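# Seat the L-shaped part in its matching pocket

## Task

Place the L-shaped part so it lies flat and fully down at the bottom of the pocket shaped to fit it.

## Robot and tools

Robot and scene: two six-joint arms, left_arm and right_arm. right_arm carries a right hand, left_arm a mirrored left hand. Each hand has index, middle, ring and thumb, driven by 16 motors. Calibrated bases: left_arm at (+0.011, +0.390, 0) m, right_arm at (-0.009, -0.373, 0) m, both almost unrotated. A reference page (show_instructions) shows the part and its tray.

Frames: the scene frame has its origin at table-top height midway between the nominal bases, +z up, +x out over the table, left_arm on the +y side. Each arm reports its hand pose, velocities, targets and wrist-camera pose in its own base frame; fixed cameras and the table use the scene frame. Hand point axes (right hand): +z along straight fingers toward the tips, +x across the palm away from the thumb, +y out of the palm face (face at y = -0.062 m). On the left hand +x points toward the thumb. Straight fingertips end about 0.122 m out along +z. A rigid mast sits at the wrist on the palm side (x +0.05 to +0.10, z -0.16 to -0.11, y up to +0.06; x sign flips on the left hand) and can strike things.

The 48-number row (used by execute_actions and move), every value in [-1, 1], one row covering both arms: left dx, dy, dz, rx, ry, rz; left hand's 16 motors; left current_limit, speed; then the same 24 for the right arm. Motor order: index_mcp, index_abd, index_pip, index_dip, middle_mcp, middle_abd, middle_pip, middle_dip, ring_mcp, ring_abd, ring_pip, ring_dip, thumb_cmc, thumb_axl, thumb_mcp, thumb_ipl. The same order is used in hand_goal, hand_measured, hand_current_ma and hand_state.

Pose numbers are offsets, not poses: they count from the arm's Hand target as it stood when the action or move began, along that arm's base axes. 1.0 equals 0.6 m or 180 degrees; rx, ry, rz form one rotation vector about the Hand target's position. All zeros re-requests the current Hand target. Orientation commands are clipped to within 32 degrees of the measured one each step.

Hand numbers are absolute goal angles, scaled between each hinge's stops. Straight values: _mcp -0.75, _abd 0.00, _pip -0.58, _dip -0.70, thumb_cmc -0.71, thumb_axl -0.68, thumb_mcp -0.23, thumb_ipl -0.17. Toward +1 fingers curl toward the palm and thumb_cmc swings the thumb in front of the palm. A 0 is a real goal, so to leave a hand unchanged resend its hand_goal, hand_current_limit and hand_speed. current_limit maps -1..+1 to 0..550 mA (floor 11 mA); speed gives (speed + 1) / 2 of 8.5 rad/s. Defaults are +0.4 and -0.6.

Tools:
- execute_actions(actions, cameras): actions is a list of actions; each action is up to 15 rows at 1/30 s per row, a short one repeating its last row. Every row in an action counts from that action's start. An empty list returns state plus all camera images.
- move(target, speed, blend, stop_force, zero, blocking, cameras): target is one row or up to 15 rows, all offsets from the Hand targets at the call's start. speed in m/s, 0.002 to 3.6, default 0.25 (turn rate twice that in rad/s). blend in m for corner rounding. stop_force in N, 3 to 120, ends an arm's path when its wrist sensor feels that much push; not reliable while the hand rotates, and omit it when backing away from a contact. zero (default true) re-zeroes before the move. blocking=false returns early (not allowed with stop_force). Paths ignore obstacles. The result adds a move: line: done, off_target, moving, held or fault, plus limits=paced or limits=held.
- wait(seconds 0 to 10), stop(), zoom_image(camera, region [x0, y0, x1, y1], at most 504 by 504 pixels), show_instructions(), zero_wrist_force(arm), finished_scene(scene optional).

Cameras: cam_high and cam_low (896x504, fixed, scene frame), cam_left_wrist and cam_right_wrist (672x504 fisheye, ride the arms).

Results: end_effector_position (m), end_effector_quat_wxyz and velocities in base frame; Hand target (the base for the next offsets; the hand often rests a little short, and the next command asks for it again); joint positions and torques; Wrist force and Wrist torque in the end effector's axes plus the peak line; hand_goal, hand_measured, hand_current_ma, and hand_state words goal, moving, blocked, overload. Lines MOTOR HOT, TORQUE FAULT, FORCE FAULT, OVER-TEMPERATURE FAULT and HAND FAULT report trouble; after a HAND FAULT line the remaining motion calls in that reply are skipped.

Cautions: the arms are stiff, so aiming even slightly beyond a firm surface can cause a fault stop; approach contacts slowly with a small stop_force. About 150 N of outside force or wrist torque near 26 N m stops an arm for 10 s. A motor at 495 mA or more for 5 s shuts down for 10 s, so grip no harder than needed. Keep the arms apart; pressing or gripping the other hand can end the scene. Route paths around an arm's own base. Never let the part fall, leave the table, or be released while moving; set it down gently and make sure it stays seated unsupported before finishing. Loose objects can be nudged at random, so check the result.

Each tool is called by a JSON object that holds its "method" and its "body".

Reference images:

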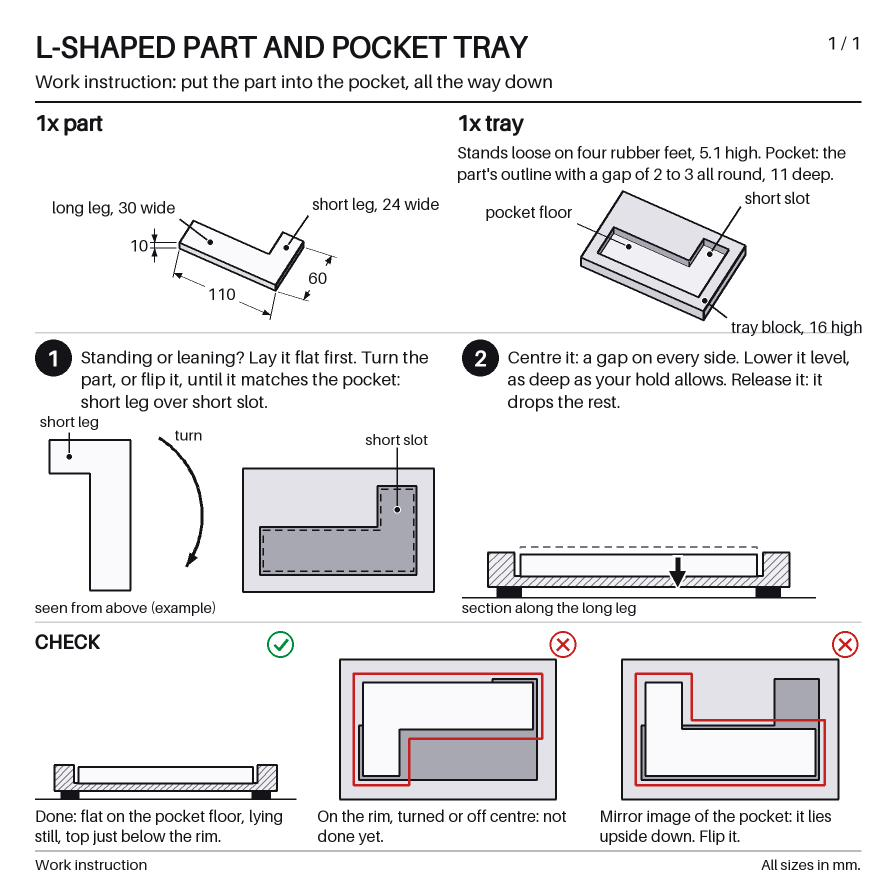

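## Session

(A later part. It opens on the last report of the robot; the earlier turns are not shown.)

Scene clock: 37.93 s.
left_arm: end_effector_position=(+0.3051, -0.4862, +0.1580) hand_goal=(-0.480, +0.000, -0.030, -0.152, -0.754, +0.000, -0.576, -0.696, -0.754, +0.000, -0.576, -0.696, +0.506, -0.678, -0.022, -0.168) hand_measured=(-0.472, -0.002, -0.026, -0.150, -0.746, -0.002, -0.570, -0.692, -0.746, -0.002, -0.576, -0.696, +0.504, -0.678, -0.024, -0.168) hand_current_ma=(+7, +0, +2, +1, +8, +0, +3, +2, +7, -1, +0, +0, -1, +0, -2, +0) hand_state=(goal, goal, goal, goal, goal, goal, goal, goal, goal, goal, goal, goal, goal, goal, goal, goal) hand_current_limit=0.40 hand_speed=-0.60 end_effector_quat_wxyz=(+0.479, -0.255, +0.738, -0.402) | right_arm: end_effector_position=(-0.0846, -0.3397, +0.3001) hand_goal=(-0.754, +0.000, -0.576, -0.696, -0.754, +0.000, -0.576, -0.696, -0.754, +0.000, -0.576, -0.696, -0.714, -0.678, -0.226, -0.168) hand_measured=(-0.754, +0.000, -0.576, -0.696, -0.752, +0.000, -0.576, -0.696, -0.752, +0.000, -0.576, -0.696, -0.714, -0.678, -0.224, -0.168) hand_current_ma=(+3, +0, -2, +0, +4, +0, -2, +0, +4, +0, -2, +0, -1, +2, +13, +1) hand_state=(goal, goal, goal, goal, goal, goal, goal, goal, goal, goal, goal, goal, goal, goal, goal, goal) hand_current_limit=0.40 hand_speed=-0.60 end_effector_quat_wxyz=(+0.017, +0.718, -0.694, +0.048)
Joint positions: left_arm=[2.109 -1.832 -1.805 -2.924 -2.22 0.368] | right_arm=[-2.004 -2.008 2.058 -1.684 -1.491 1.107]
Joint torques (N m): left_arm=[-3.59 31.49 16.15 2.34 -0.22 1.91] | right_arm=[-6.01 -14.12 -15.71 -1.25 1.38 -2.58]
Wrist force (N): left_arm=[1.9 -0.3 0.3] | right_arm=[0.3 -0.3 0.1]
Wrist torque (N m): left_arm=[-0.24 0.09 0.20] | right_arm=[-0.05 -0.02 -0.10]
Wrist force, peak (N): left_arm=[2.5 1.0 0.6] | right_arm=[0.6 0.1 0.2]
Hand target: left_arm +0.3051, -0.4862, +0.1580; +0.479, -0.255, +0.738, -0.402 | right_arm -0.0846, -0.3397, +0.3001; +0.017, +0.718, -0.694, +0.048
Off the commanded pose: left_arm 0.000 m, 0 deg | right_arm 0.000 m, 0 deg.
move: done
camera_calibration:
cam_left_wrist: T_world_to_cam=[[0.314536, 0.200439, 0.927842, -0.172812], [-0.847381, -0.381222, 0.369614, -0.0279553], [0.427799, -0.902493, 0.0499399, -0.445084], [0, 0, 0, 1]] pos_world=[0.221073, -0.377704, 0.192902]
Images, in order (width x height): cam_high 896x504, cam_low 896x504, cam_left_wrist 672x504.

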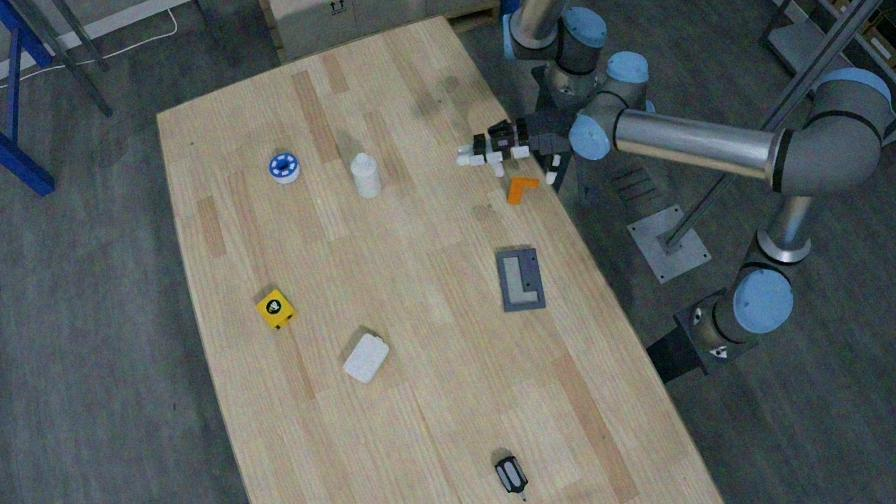

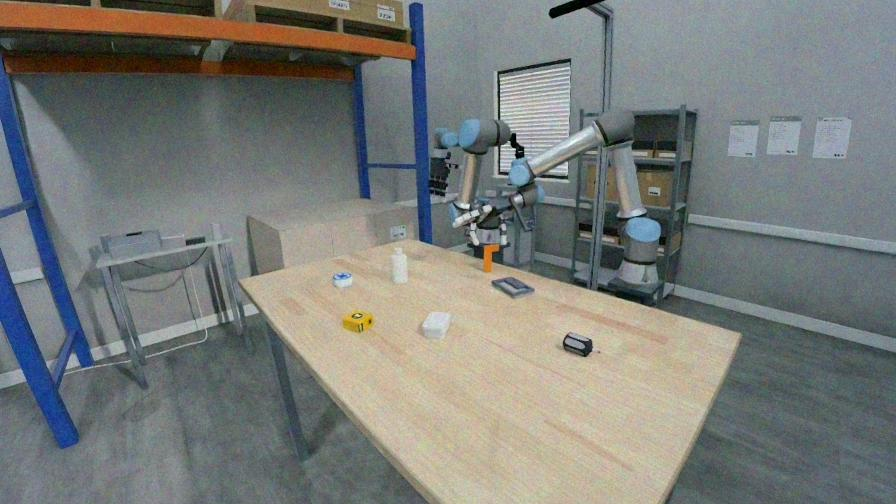

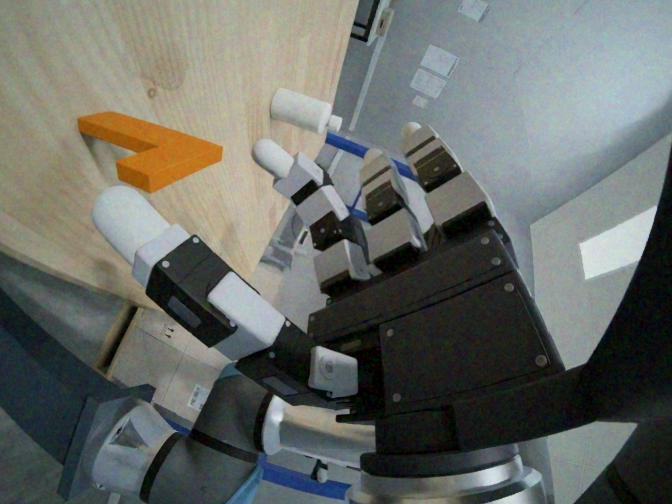

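{"method": "move", "body": {"target": [-0.001,0.0022,-0.0362,0,0,-0.004,-0.479,0,-0.029,-0.152,-0.754,0,-0.576,-0.696,-0.754,0,-0.576,-0.696,0.506,-0.678,-0.022,-0.168,0.4,-0.6,0,0,0,0,0,0,-0.754,0,-0.576,-0.696,-0.754,0,-0.576,-0.696,-0.754,0,-0.576,-0.696,-0.714,-0.678,-0.226,-0.168,0.4,-0.6], "speed": 0.06, "cameras": ["cam_high","cam_low","cam_left_wrist"]}}

{"method": "zoom_image", "body": {"camera": "cam_left_wrist", "region": [60, 90, 320, 260]}}

{"method": "zoom_image", "body": {"camera": "cam_high", "region": [480, 140, 560, 220]}}

{"method": "zoom_image", "body": {"camera": "cam_low", "region": [450, 210, 530, 290]}}

Scene clock: 39.50 s.
left_arm: end_effector_position=(+0.3045, -0.4849, +0.1362) hand_goal=(-0.480, +0.000, -0.030, -0.152, -0.754, +0.000, -0.576, -0.696, -0.754, +0.000, -0.576, -0.696, +0.506, -0.678, -0.022, -0.168) hand_measured=(-0.472, -0.002, -0.026, -0.150, -0.746, -0.002, -0.570, -0.692, -0.746, -0.002, -0.576, -0.696, +0.504, -0.678, -0.024, -0.168) hand_current_ma=(+7, +0, +2, +1, +8, +0, +3, +2, +7, -1, +0, +0, -1, +0, -2, +0) hand_state=(goal, goal, goal, goal, goal, goal, goal, goal, goal, goal, goal, goal, goal, goal, goal, goal) hand_current_limit=0.40 hand_speed=-0.60 end_effector_quat_wxyz=(+0.476, -0.251, +0.739, -0.405) | right_arm: end_effector_position=(-0.0846, -0.3397, +0.3001) hand_goal=(-0.754, +0.000, -0.576, -0.696, -0.754, +0.000, -0.576, -0.696, -0.754, +0.000, -0.576, -0.696, -0.714, -0.678, -0.226, -0.168) hand_measured=(-0.754, +0.000, -0.576, -0.696, -0.752, +0.000, -0.576, -0.696, -0.752, +0.000, -0.576, -0.696, -0.714, -0.678, -0.224, -0.168) hand_current_ma=(+3, +0, -2, +0, +4, +0, -2, +0, +4, +0, -2, +0, -1, +2, +13, +1) hand_state=(goal, goal, goal, goal, goal, goal, goal, goal, goal, goal, goal, goal, goal, goal, goal, goal) hand_current_limit=0.40 hand_speed=-0.60 end_effector_quat_wxyz=(+0.017, +0.718, -0.694, +0.048)
Joint positions: left_arm=[2.113 -1.85 -1.846 -2.863 -2.203 0.374] | right_arm=[-2.004 -2.008 2.058 -1.684 -1.491 1.107]
Joint torques (N m): left_arm=[-1.42 40.69 25.92 -1.54 -1.59 0.73] | right_arm=[-5.33 -13.87 -15.29 -1.11 1.26 -2.61]
Wrist force (N): left_arm=[1.5 -0.1 0.2] | right_arm=[0.4 0.0 0.2]
Wrist torque (N m): left_arm=[-0.20 0.13 0.12] | right_arm=[-0.01 -0.04 -0.08]
Wrist force, peak (N): left_arm=[2.2 -0.1 0.1] | right_arm=[0.4 0.0 0.3]
Hand target: left_arm +0.3045, -0.4849, +0.1363; +0.476, -0.251, +0.739, -0.405 | right_arm -0.0846, -0.3397, +0.3001; +0.017, +0.718, -0.694, +0.048
Off the commanded pose: left_arm 0.000 m, 0 deg | right_arm 0.000 m, 0 deg.
move: done
camera_calibration:
cam_left_wrist: T_world_to_cam=[[0.317074, 0.196379, 0.927846, -0.155418], [-0.852096, -0.37056, 0.369617, -0.0132272], [0.416408, -0.907811, 0.0498393, -0.441601], [0, 0, 0, 1]] pos_world=[0.221894, -0.375271, 0.171102]
Images, in order (width x height): cam_high 896x504, cam_low 896x504, cam_left_wrist 672x504.

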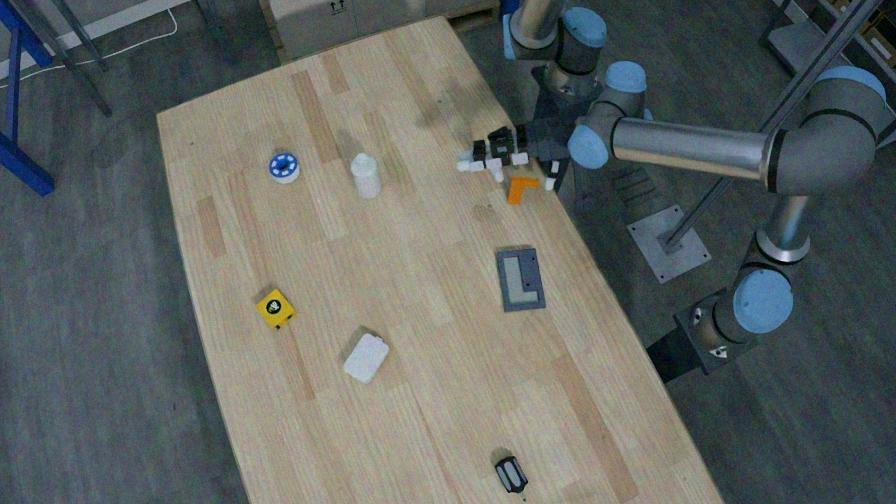

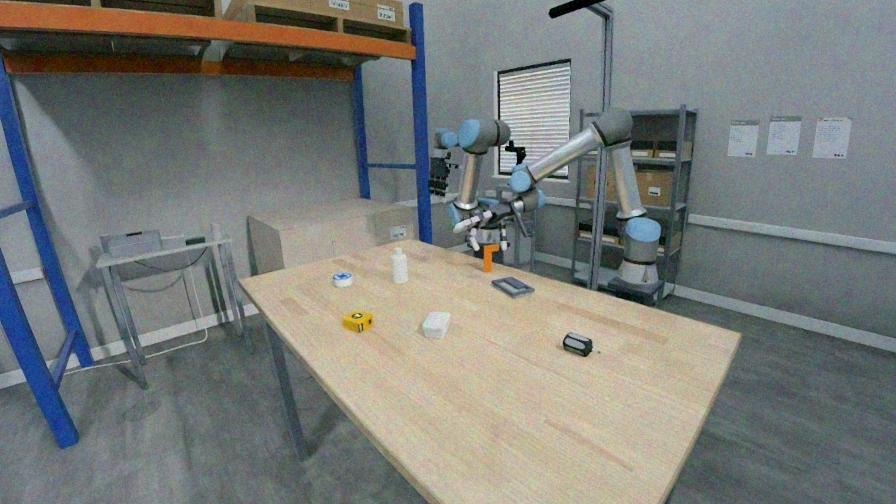

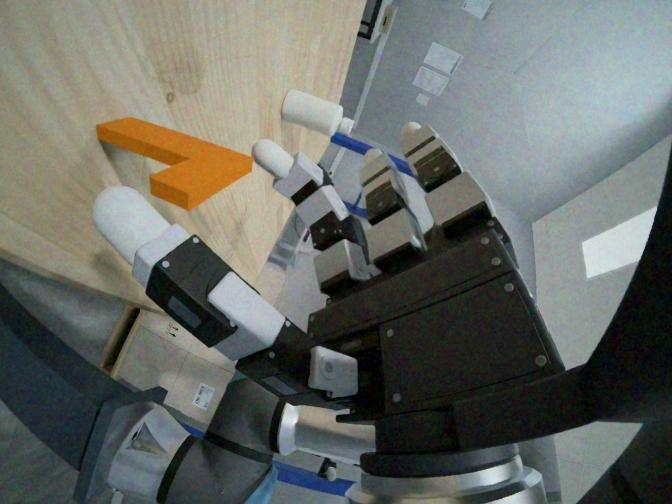

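Scaled by 1.938 from the camera's 672x504 image, which has a finer 960x720 frame.

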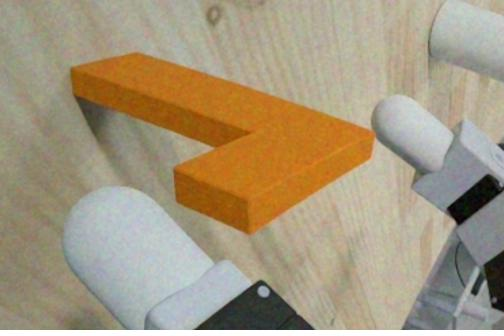

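Scaled by 6.300.

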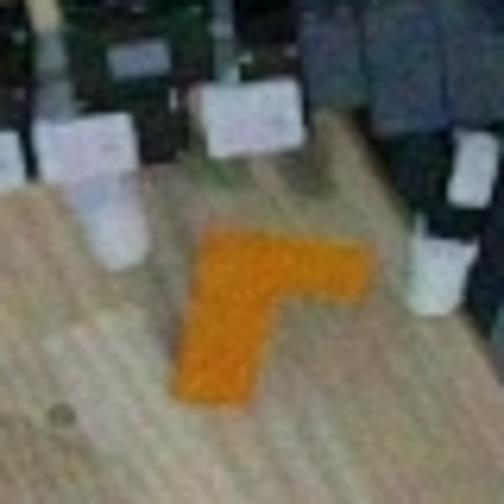

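Scaled by 6.300.

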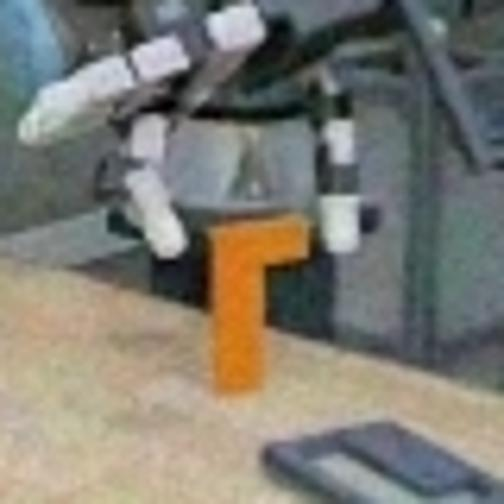

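{"method": "move", "body": {"target": [0,0,0,0,0,0,-0.336,0,-0.029,-0.152,-0.754,0,-0.576,-0.696,-0.754,0,-0.576,-0.696,0.506,-0.678,0.0225,-0.168,0.0,-0.9,0,0,0,0,0,0,-0.754,0,-0.576,-0.696,-0.754,0,-0.576,-0.696,-0.754,0,-0.576,-0.696,-0.714,-0.678,-0.226,-0.168,0.4,-0.6], "cameras": ["cam_high","cam_low","cam_left_wrist"]}}

{"method": "zoom_image", "body": {"camera": "cam_left_wrist", "region": [60, 90, 320, 260]}}

{"method": "zoom_image", "body": {"camera": "cam_high", "region": [480, 140, 560, 220]}}

{"method": "zoom_image", "body": {"camera": "cam_low", "region": [450, 210, 530, 290]}}

Scene clock: 40.53 s.
left_arm: end_effector_position=(+0.3045, -0.4849, +0.1363) hand_goal=(-0.336, +0.000, -0.030, -0.152, -0.754, +0.000, -0.576, -0.696, -0.754, +0.000, -0.576, -0.696, +0.506, -0.678, +0.022, -0.168) hand_measured=(-0.332, -0.002, -0.026, -0.150, -0.746, -0.002, -0.570, -0.692, -0.746, -0.002, -0.576, -0.696, +0.504, -0.678, +0.018, -0.168) hand_current_ma=(+2, +0, +2, +1, +8, +0, +3, +2, +7, -1, +0, +0, -1, +0, -3, +0) hand_state=(goal, goal, goal, goal, goal, goal, goal, goal, goal, goal, goal, goal, goal, goal, goal, goal) hand_current_limit=0.00 hand_speed=-0.90 end_effector_quat_wxyz=(+0.476, -0.251, +0.739, -0.405) | right_arm: end_effector_position=(-0.0846, -0.3397, +0.3001) hand_goal=(-0.754, +0.000, -0.576, -0.696, -0.754, +0.000, -0.576, -0.696, -0.754, +0.000, -0.576, -0.696, -0.714, -0.678, -0.226, -0.168) hand_measured=(-0.754, +0.000, -0.576, -0.696, -0.752, +0.000, -0.576, -0.696, -0.752, +0.000, -0.576, -0.696, -0.714, -0.678, -0.224, -0.168) hand_current_ma=(+3, +0, -2, +0, +4, +0, -2, +0, +4, +0, -2, +0, -1, +2, +13, +1) hand_state=(goal, goal, goal, goal, goal, goal, goal, goal, goal, goal, goal, goal, goal, goal, goal, goal) hand_current_limit=0.40 hand_speed=-0.60 end_effector_quat_wxyz=(+0.017, +0.718, -0.694, +0.048)
Joint positions: left_arm=[2.113 -1.849 -1.846 -2.863 -2.203 0.374] | right_arm=[-2.004 -2.008 2.058 -1.684 -1.491 1.107]
Joint torques (N m): left_arm=[-3.68 40.26 26.91 1.86 -1.53 -2.43] | right_arm=[-5.23 -14.56 -15.75 -1.27 1.28 -2.66]
Wrist force (N): left_arm=[1.6 0.0 0.3] | right_arm=[0.4 -0.1 0.0]
Wrist torque (N m): left_arm=[-0.21 0.11 0.13] | right_arm=[-0.01 -0.03 -0.09]
Wrist force, peak (N): left_arm=[2.0 0.2 0.3] | right_arm=[0.5 -0.1 0.1]
Hand target: left_arm +0.3045, -0.4849, +0.1363; +0.476, -0.251, +0.739, -0.405 | right_arm -0.0846, -0.3397, +0.3001; +0.017, +0.718, -0.694, +0.048
Off the commanded pose: left_arm 0.000 m, 0 deg | right_arm 0.000 m, 0 deg.
move: done
camera_calibration:
cam_left_wrist: T_world_to_cam=[[0.316968, 0.196658, 0.927824, -0.155266], [-0.852121, -0.370489, 0.369633, -0.0132347], [0.416439, -0.90778, 0.050143, -0.44174], [0, 0, 0, 1]] pos_world=[0.221895, -0.375372, 0.171101]
Images, in order (width x height): cam_high 896x504, cam_low 896x504, cam_left_wrist 672x504.

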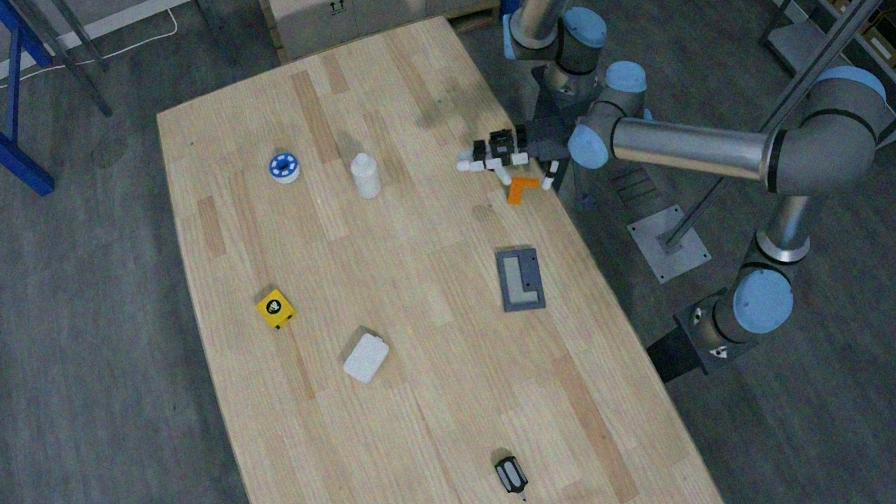

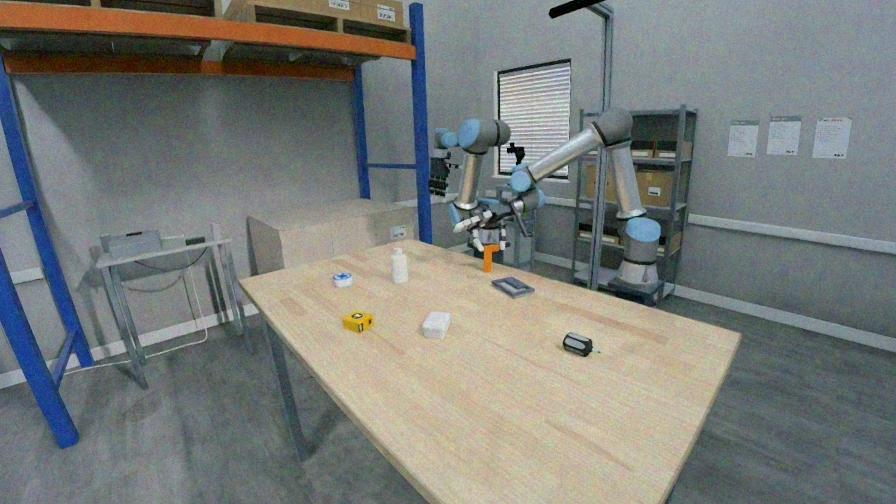

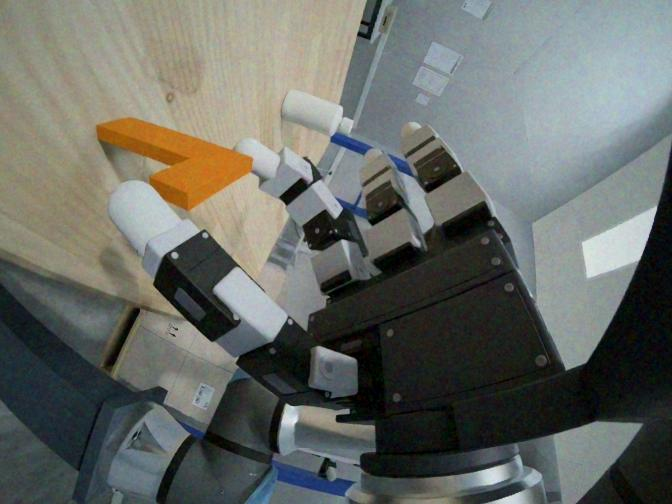

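Scaled by 1.938 from the camera's 672x504 image, which has a finer 960x720 frame.

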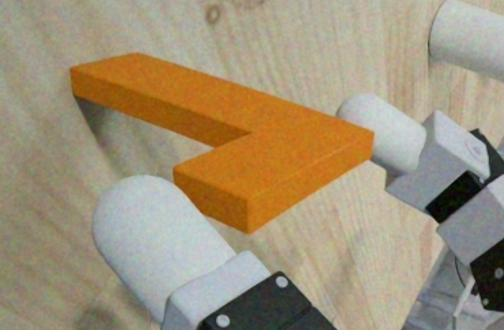

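Scaled by 6.300.

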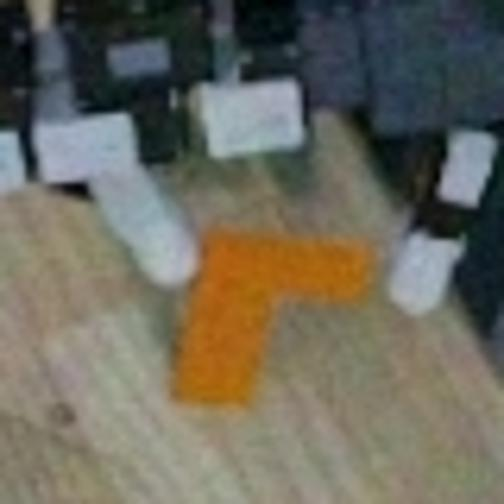

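Scaled by 6.300.

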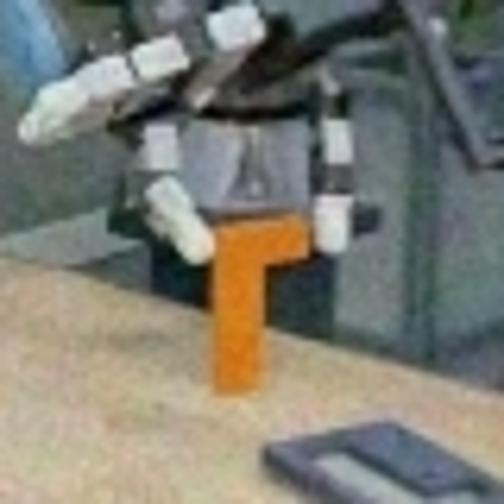

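{"method": "move", "body": {"target": [0,0,0,0,0,0,-0.24,0,-0.029,-0.152,-0.754,0,-0.576,-0.696,-0.754,0,-0.576,-0.696,0.506,-0.678,0.11,-0.168,0.0,-0.95,0,0,0,0,0,0,-0.754,0,-0.576,-0.696,-0.754,0,-0.576,-0.696,-0.754,0,-0.576,-0.696,-0.714,-0.678,-0.226,-0.168,0.4,-0.6], "cameras": ["cam_high","cam_low","cam_left_wrist"]}}

{"method": "zoom_image", "body": {"camera": "cam_left_wrist", "region": [60, 90, 320, 260]}}

{"method": "zoom_image", "body": {"camera": "cam_high", "region": [480, 140, 560, 220]}}

{"method": "zoom_image", "body": {"camera": "cam_low", "region": [450, 210, 530, 290]}}

Scene clock: 41.70 s.
left_arm: end_effector_position=(+0.3045, -0.4849, +0.1363) hand_goal=(-0.240, +0.000, -0.030, -0.152, -0.754, +0.000, -0.576, -0.696, -0.754, +0.000, -0.576, -0.696, +0.506, -0.678, +0.110, -0.168) hand_measured=(-0.300, +0.000, -0.044, -0.154, -0.746, -0.002, -0.570, -0.692, -0.746, -0.002, -0.576, -0.696, +0.504, -0.678, +0.064, -0.176) hand_current_ma=(-140, +0, -14, -1, +8, +0, +3, +2, +7, -1, +0, +0, -1, +0, -128, -12) hand_state=(blocked, goal, goal, goal, goal, goal, goal, goal, goal, goal, goal, goal, goal, goal, blocked, goal) hand_current_limit=0.00 hand_speed=-0.95 end_effector_quat_wxyz=(+0.476, -0.251, +0.739, -0.405) | right_arm: end_effector_position=(-0.0846, -0.3397, +0.3001) hand_goal=(-0.754, +0.000, -0.576, -0.696, -0.754, +0.000, -0.576, -0.696, -0.754, +0.000, -0.576, -0.696, -0.714, -0.678, -0.226, -0.168) hand_measured=(-0.754, +0.000, -0.576, -0.696, -0.752, +0.000, -0.576, -0.696, -0.752, +0.000, -0.576, -0.696, -0.714, -0.678, -0.224, -0.168) hand_current_ma=(+3, +0, -2, +0, +4, +0, -2, +0, +4, +0, -2, +0, -1, +2, +13, +1) hand_state=(goal, goal, goal, goal, goal, goal, goal, goal, goal, goal, goal, goal, goal, goal, goal, goal) hand_current_limit=0.40 hand_speed=-0.60 end_effector_quat_wxyz=(+0.017, +0.718, -0.694, +0.048)
Joint positions: left_arm=[2.113 -1.849 -1.846 -2.863 -2.203 0.374] | right_arm=[-2.004 -2.008 2.058 -1.684 -1.491 1.107]
Joint torques (N m): left_arm=[-3.78 39.8 25.36 2.74 -1.59 -2.32] | right_arm=[-5.52 -15.31 -14.98 -1.28 1.26 -2.62]
Wrist force (N): left_arm=[1.1 -1.6 0.1] | right_arm=[0.4 -0.4 0.0]
Wrist torque (N m): left_arm=[-0.25 0.09 0.14] | right_arm=[-0.05 -0.03 -0.10]
Wrist force, peak (N): left_arm=[2.0 0.1 0.5] | right_arm=[0.6 -0.1 0.2]
Hand target: left_arm +0.3045, -0.4849, +0.1363; +0.476, -0.251, +0.739, -0.405 | right_arm -0.0846, -0.3397, +0.3001; +0.017, +0.718, -0.694, +0.048
Off the commanded pose: left_arm 0.000 m, 0 deg | right_arm 0.000 m, 0 deg.
move: done
camera_calibration:
cam_left_wrist: T_world_to_cam=[[0.316968, 0.196658, 0.927824, -0.155266], [-0.852121, -0.370489, 0.369633, -0.0132347], [0.416439, -0.90778, 0.050143, -0.44174], [0, 0, 0, 1]] pos_world=[0.221895, -0.375372, 0.171101]
Images, in order (width x height): cam_high 896x504, cam_low 896x504, cam_left_wrist 672x504.

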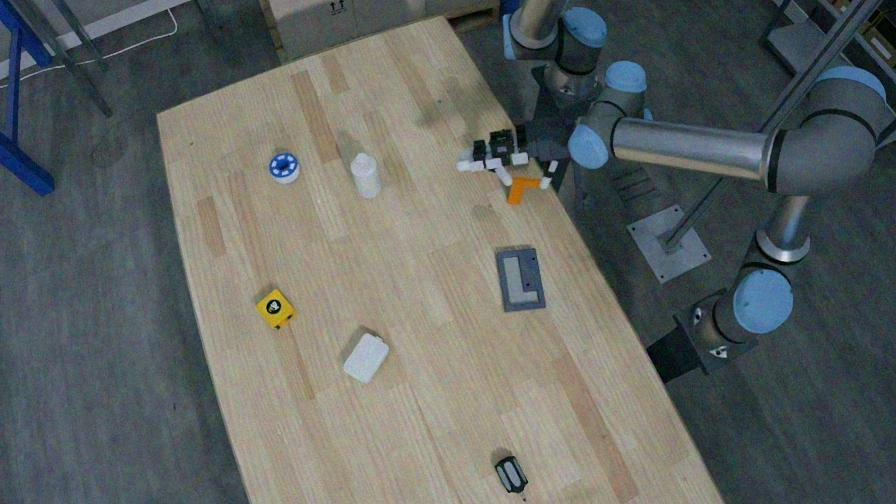

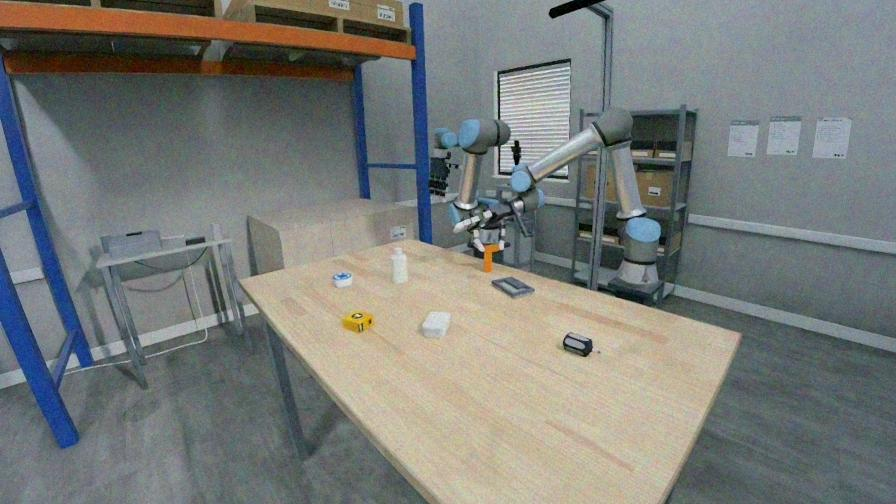

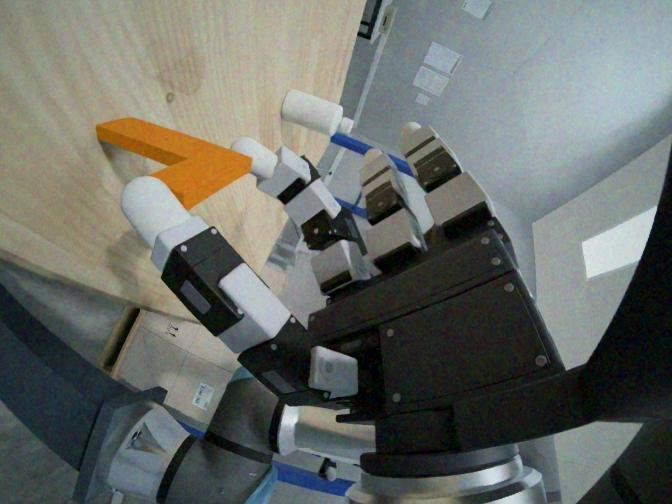

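Scaled by 1.938 from the camera's 672x504 image, which has a finer 960x720 frame.

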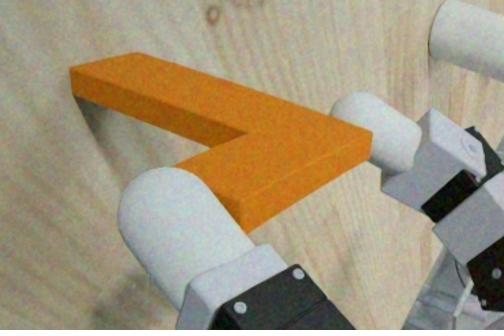

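Scaled by 6.300.

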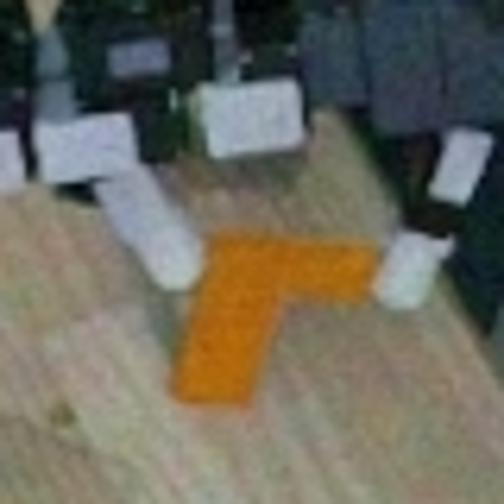

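Scaled by 6.300.

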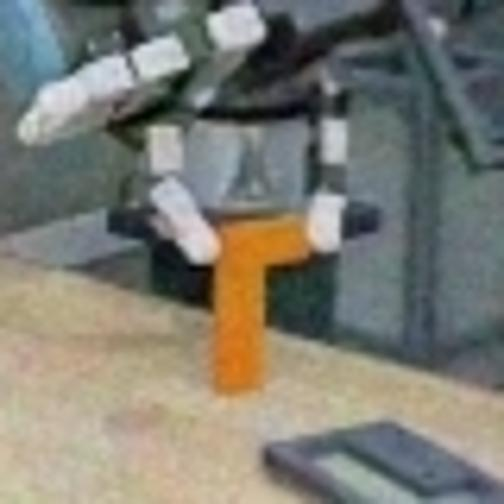

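{"method": "move", "body": {"target": [[0,0,0,0,0,0,-0.19,0,-0.029,-0.152,-0.754,0,-0.576,-0.696,-0.754,0,-0.576,-0.696,0.506,-0.678,0.15,-0.168,0.2,-0.95,0,0,0,0,0,0,-0.754,0,-0.576,-0.696,-0.754,0,-0.576,-0.696,-0.754,0,-0.576,-0.696,-0.714,-0.678,-0.226,-0.168,0.4,-0.6],[0.0278,0.0496,-0.0065,-0.063,0.0353,-0.0004,-0.19,0,-0.029,-0.152,-0.754,0,-0.576,-0.696,-0.754,0,-0.576,-0.696,0.506,-0.678,0.15,-0.168,0.2,-0.95,0,0,0,0,0,0,-0.754,0,-0.576,-0.696,-0.754,0,-0.576,-0.696,-0.754,0,-0.576,-0.696,-0.714,-0.678,-0.226,-0.168,0.4,-0.6],[0.0533,0.0952,-0.0267,-0.1211,0.0679,-0.0008,-0.19,0,-0.029,-0.152,-0.754,0,-0.576,-0.696,-0.754,0,-0.576,-0.696,0.506,-0.678,0.15,-0.168,0.2,-0.95,0,0,0,0,0,0,-0.754,0,-0.576,-0.696,-0.754,0,-0.576,-0.696,-0.754,0,-0.576,-0.696,-0.714,-0.678,-0.226,-0.168,0.4,-0.6]], "speed": 0.06, "blend": [0, 0.01, 0], "cameras": ["cam_high","cam_low","cam_left_wrist"]}}

{"method": "zoom_image", "body": {"camera": "cam_left_wrist", "region": [60, 50, 320, 260]}}

{"method": "zoom_image", "body": {"camera": "cam_high", "region": [480, 140, 560, 220]}}

{"method": "zoom_image", "body": {"camera": "cam_low", "region": [450, 210, 530, 290]}}

Scene clock: 47.53 s.
left_arm: end_effector_position=(+0.3365, -0.4278, +0.1204) hand_goal=(-0.190, +0.000, -0.030, -0.152, -0.754, +0.000, -0.576, -0.696, -0.754, +0.000, -0.576, -0.696, +0.506, -0.678, +0.150, -0.168) hand_measured=(-0.294, +0.002, -0.058, -0.166, -0.746, -0.002, -0.570, -0.692, -0.746, -0.002, -0.576, -0.696, +0.508, -0.676, +0.080, -0.186) hand_current_ma=(-319, +0, -41, -14, +8, +0, +3, +2, +7, -1, +0, +0, +0, +1, -241, -34) hand_state=(blocked, goal, blocked, goal, goal, goal, goal, goal, goal, goal, goal, goal, goal, goal, blocked, goal) hand_current_limit=0.20 hand_speed=-0.95 end_effector_quat_wxyz=(+0.339, -0.377, +0.696, -0.509) | right_arm: end_effector_position=(-0.0846, -0.3397, +0.3001) hand_goal=(-0.754, +0.000, -0.576, -0.696, -0.754, +0.000, -0.576, -0.696, -0.754, +0.000, -0.576, -0.696, -0.714, -0.678, -0.226, -0.168) hand_measured=(-0.754, +0.000, -0.576, -0.696, -0.752, +0.000, -0.576, -0.696, -0.752, +0.000, -0.576, -0.696, -0.714, -0.678, -0.224, -0.168) hand_current_ma=(+3, +0, -2, +0, +4, +0, -2, +0, +4, +0, -2, +0, -1, +2, +13, +1) hand_state=(goal, goal, goal, goal, goal, goal, goal, goal, goal, goal, goal, goal, goal, goal, goal, goal) hand_current_limit=0.40 hand_speed=-0.60 end_effector_quat_wxyz=(+0.017, +0.718, -0.694, +0.048)
Joint positions: left_arm=[2.427 -1.669 -2.089 -2.786 -1.791 0.033] | right_arm=[-2.004 -2.008 2.058 -1.684 -1.491 1.107]
Joint torques (N m): left_arm=[-5.24 13.9 25.44 -1.09 -1.38 2.91] | right_arm=[-5.95 -13.88 -15.83 -1.34 1.36 -2.4]
Wrist force (N): left_arm=[0.8 0.6 -0.9] | right_arm=[0.3 -0.1 0.1]
Wrist torque (N m): left_arm=[-0.02 0.10 0.06] | right_arm=[-0.03 -0.03 -0.09]
Wrist force, peak (N): left_arm=[0.2 -3.0 -0.5] | right_arm=[0.5 -0.2 0.0]
Hand target: left_arm +0.3364, -0.4278, +0.1203; +0.339, -0.377, +0.696, -0.509 | right_arm -0.0846, -0.3397, +0.3001; +0.017, +0.718, -0.694, +0.048
Off the commanded pose: left_arm 0.000 m, 0 deg | right_arm 0.000 m, 0 deg.
move: done
camera_calibration:
cam_left_wrist: T_world_to_cam=[[0.494389, 0.511073, 0.703124, -0.0600498], [-0.742741, -0.171845, 0.647152, 0.0558252], [0.45157, -0.842184, 0.294636, -0.415529], [0, 0, 0, 1]] pos_world=[0.258792, -0.309668, 0.128525]
Images, in order (width x height): cam_high 896x504, cam_low 896x504, cam_left_wrist 672x504.

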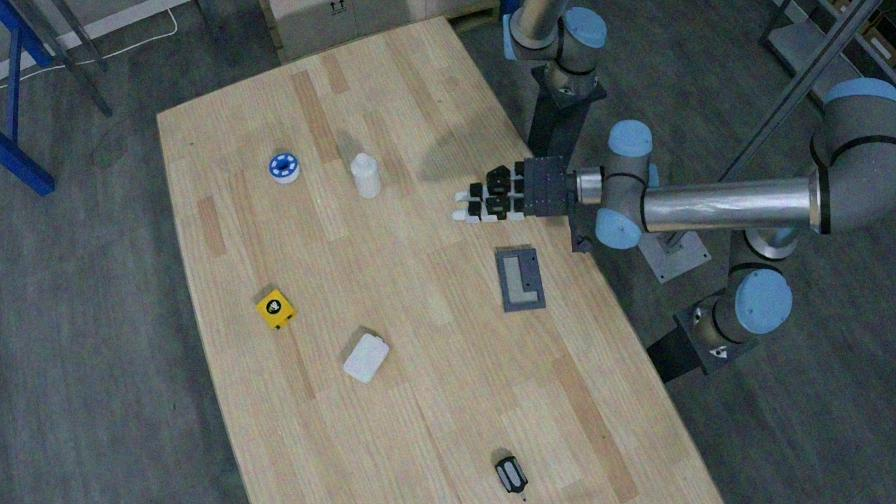

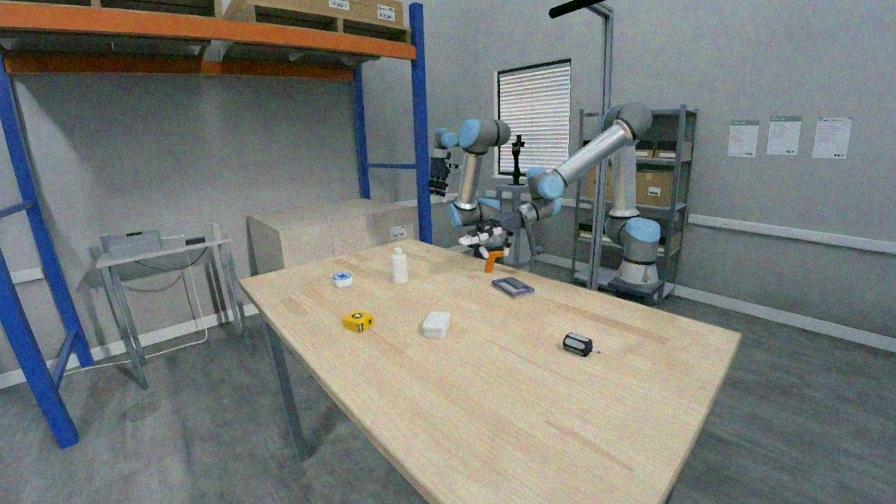

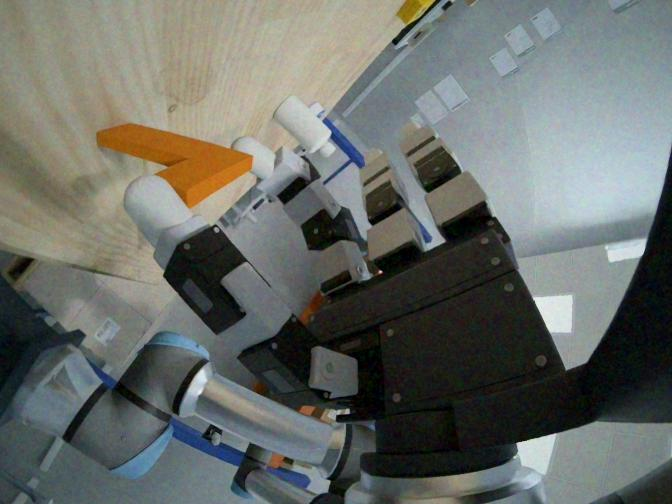

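Scaled by 1.938 from the camera's 672x504 image, which has a finer 960x720 frame.

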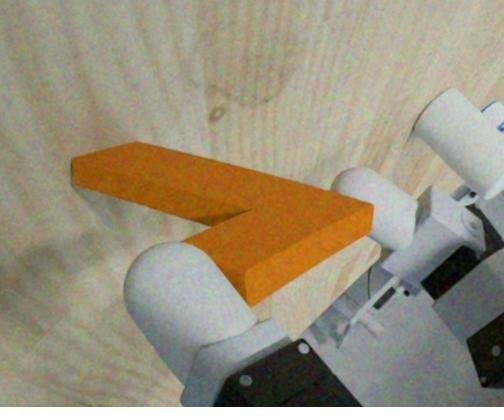

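Scaled by 6.300.

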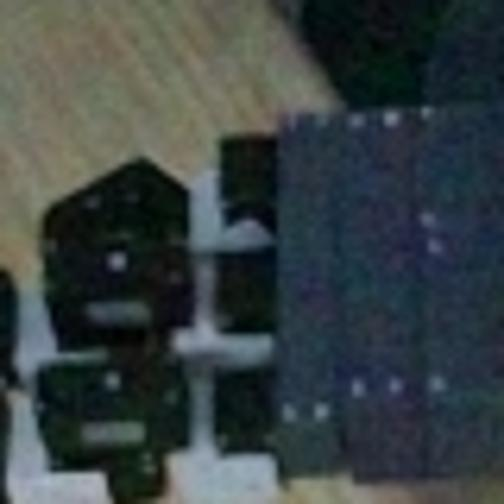

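Scaled by 6.300.

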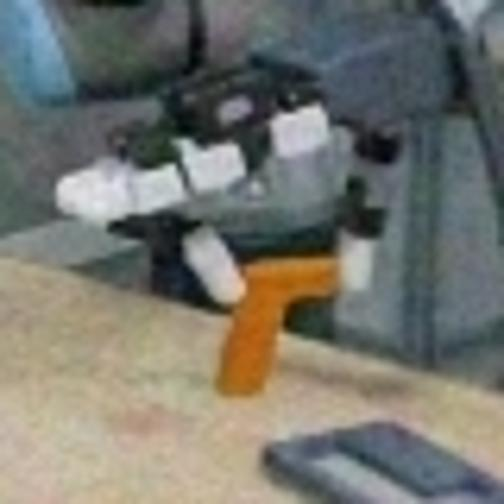

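{"method": "move", "body": {"target": [[0.0172,0.0307,-0.0243,0,0,0,-0.21,0,-0.029,-0.152,-0.754,0,-0.576,-0.696,-0.754,0,-0.576,-0.696,0.506,-0.678,0.135,-0.168,0.1,-0.95,0,0,0,0,0,0,-0.754,0,-0.576,-0.696,-0.754,0,-0.576,-0.696,-0.754,0,-0.576,-0.696,-0.714,-0.678,-0.226,-0.168,0.4,-0.6],[0.0307,0.0548,-0.0568,0,0,0,-0.21,0,-0.029,-0.152,-0.754,0,-0.576,-0.696,-0.754,0,-0.576,-0.696,0.506,-0.678,0.135,-0.168,0.1,-0.95,0,0,0,0,0,0,-0.754,0,-0.576,-0.696,-0.754,0,-0.576,-0.696,-0.754,0,-0.576,-0.696,-0.714,-0.678,-0.226,-0.168,0.4,-0.6]], "speed": 0.05, "blend": [0.01, 0], "cameras": ["cam_high","cam_low","cam_left_wrist"]}}

{"method": "zoom_image", "body": {"camera": "cam_left_wrist", "region": [60, 50, 320, 260]}}

{"method": "zoom_image", "body": {"camera": "cam_low", "region": [450, 210, 530, 290]}}

Scene clock: 49.30 s.
left_arm: end_effector_position=(+0.3548, -0.3949, +0.0861) hand_goal=(-0.210, +0.000, -0.030, -0.152, -0.754, +0.000, -0.576, -0.696, -0.754, +0.000, -0.576, -0.696, +0.506, -0.678, +0.134, -0.168) hand_measured=(-0.294, +0.002, -0.058, -0.166, -0.746, -0.002, -0.570, -0.692, -0.746, -0.002, -0.576, -0.696, +0.508, -0.676, +0.080, -0.186) hand_current_ma=(-232, +0, -41, -14, +8, +0, +3, +2, +7, -1, +0, +0, +0, +1, -165, -34) hand_state=(blocked, goal, blocked, goal, goal, goal, goal, goal, goal, goal, goal, goal, goal, goal, blocked, goal) hand_current_limit=0.10 hand_speed=-0.95 end_effector_quat_wxyz=(+0.339, -0.376, +0.696, -0.509) | right_arm: end_effector_position=(-0.0846, -0.3397, +0.3001) hand_goal=(-0.754, +0.000, -0.576, -0.696, -0.754, +0.000, -0.576, -0.696, -0.754, +0.000, -0.576, -0.696, -0.714, -0.678, -0.226, -0.168) hand_measured=(-0.754, +0.000, -0.576, -0.696, -0.752, +0.000, -0.576, -0.696, -0.752, +0.000, -0.576, -0.696, -0.714, -0.678, -0.224, -0.168) hand_current_ma=(+3, +0, -2, +0, +4, +0, -2, +0, +4, +0, -2, +0, -1, +2, +13, +1) hand_state=(goal, goal, goal, goal, goal, goal, goal, goal, goal, goal, goal, goal, goal, goal, goal, goal) hand_current_limit=0.40 hand_speed=-0.60 end_effector_quat_wxyz=(+0.017, +0.718, -0.694, +0.048)
Joint positions: left_arm=[2.542 -1.682 -2.186 -2.672 -1.68 0.063] | right_arm=[-2.004 -2.008 2.058 -1.684 -1.491 1.107]
Joint torques (N m): left_arm=[-3.83 31.87 23.83 -1.21 -1.26 -1.91] | right_arm=[-5.37 -14.52 -15.08 -1.31 1.27 -2.4]
Wrist force (N): left_arm=[1.2 0.2 -1.0] | right_arm=[0.2 -0.1 0.1]
Wrist torque (N m): left_arm=[-0.13 0.07 0.10] | right_arm=[-0.02 0.00 -0.11]
Wrist force, peak (N): left_arm=[1.5 0.1 -1.1] | right_arm=[0.5 -0.3 0.0]
Hand target: left_arm +0.3549, -0.3949, +0.0862; +0.339, -0.377, +0.696, -0.509 | right_arm -0.0846, -0.3397, +0.3001; +0.017, +0.718, -0.694, +0.048
Off the commanded pose: left_arm 0.000 m, 0 deg | right_arm 0.000 m, 0 deg.
move: done
camera_calibration:
cam_left_wrist: T_world_to_cam=[[0.494697, 0.510552, 0.703286, -0.0621603], [-0.742605, -0.172048, 0.647254, 0.0971736], [0.451456, -0.842458, 0.294027, -0.386038], [0, 0, 0, 1]] pos_world=[0.277191, -0.276766, 0.0943261]
Images, in order (width x height): cam_high 896x504, cam_low 896x504, cam_left_wrist 672x504.

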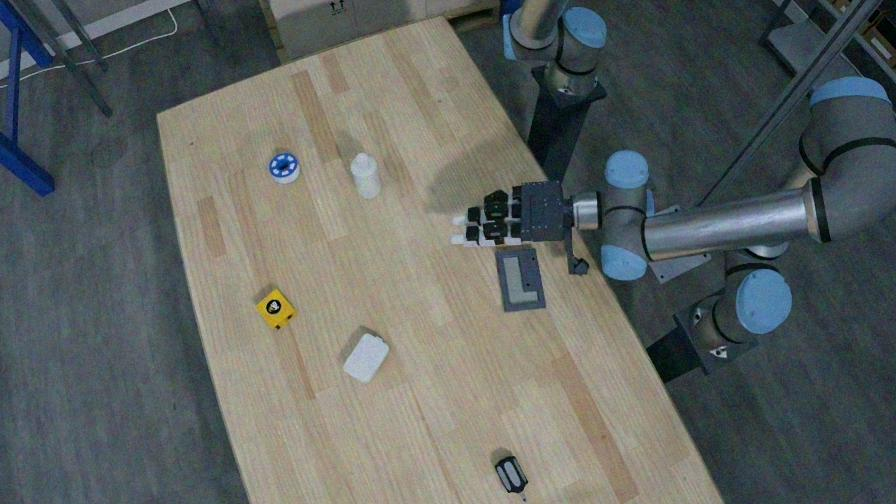

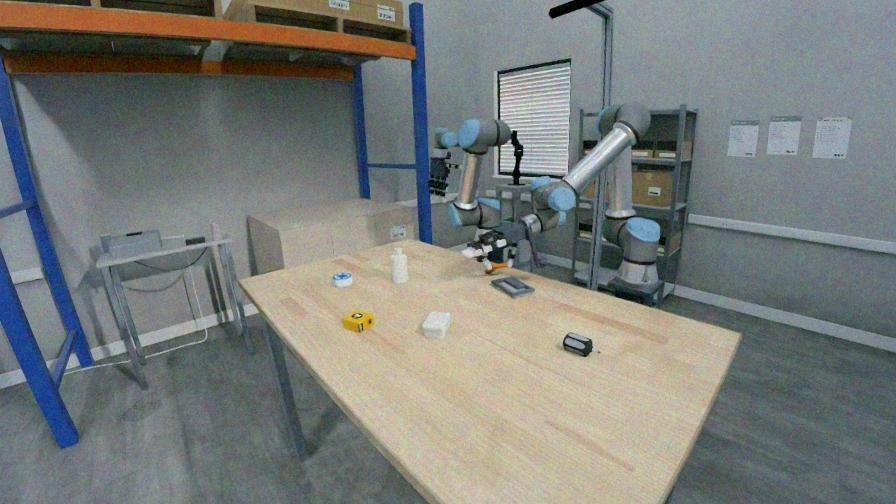

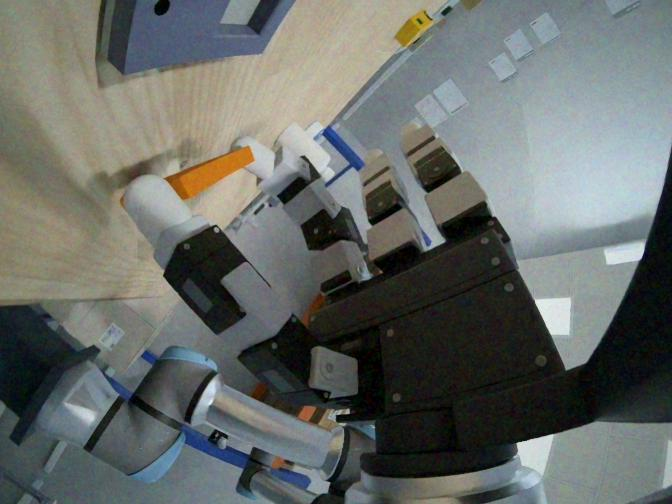

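Scaled by 1.938 from the camera's 672x504 image, which has a finer 960x720 frame.

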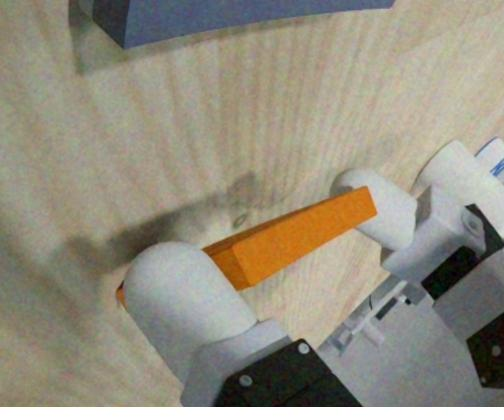

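Scaled by 6.300.

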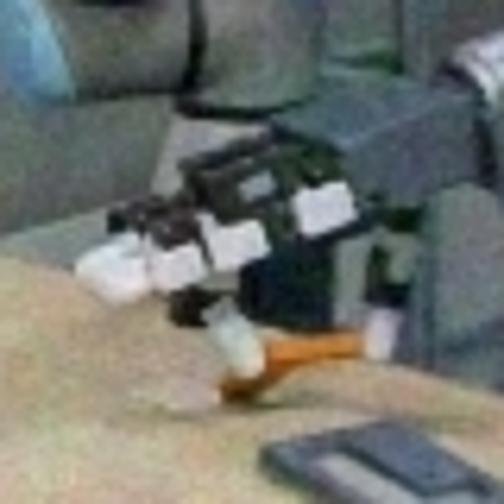

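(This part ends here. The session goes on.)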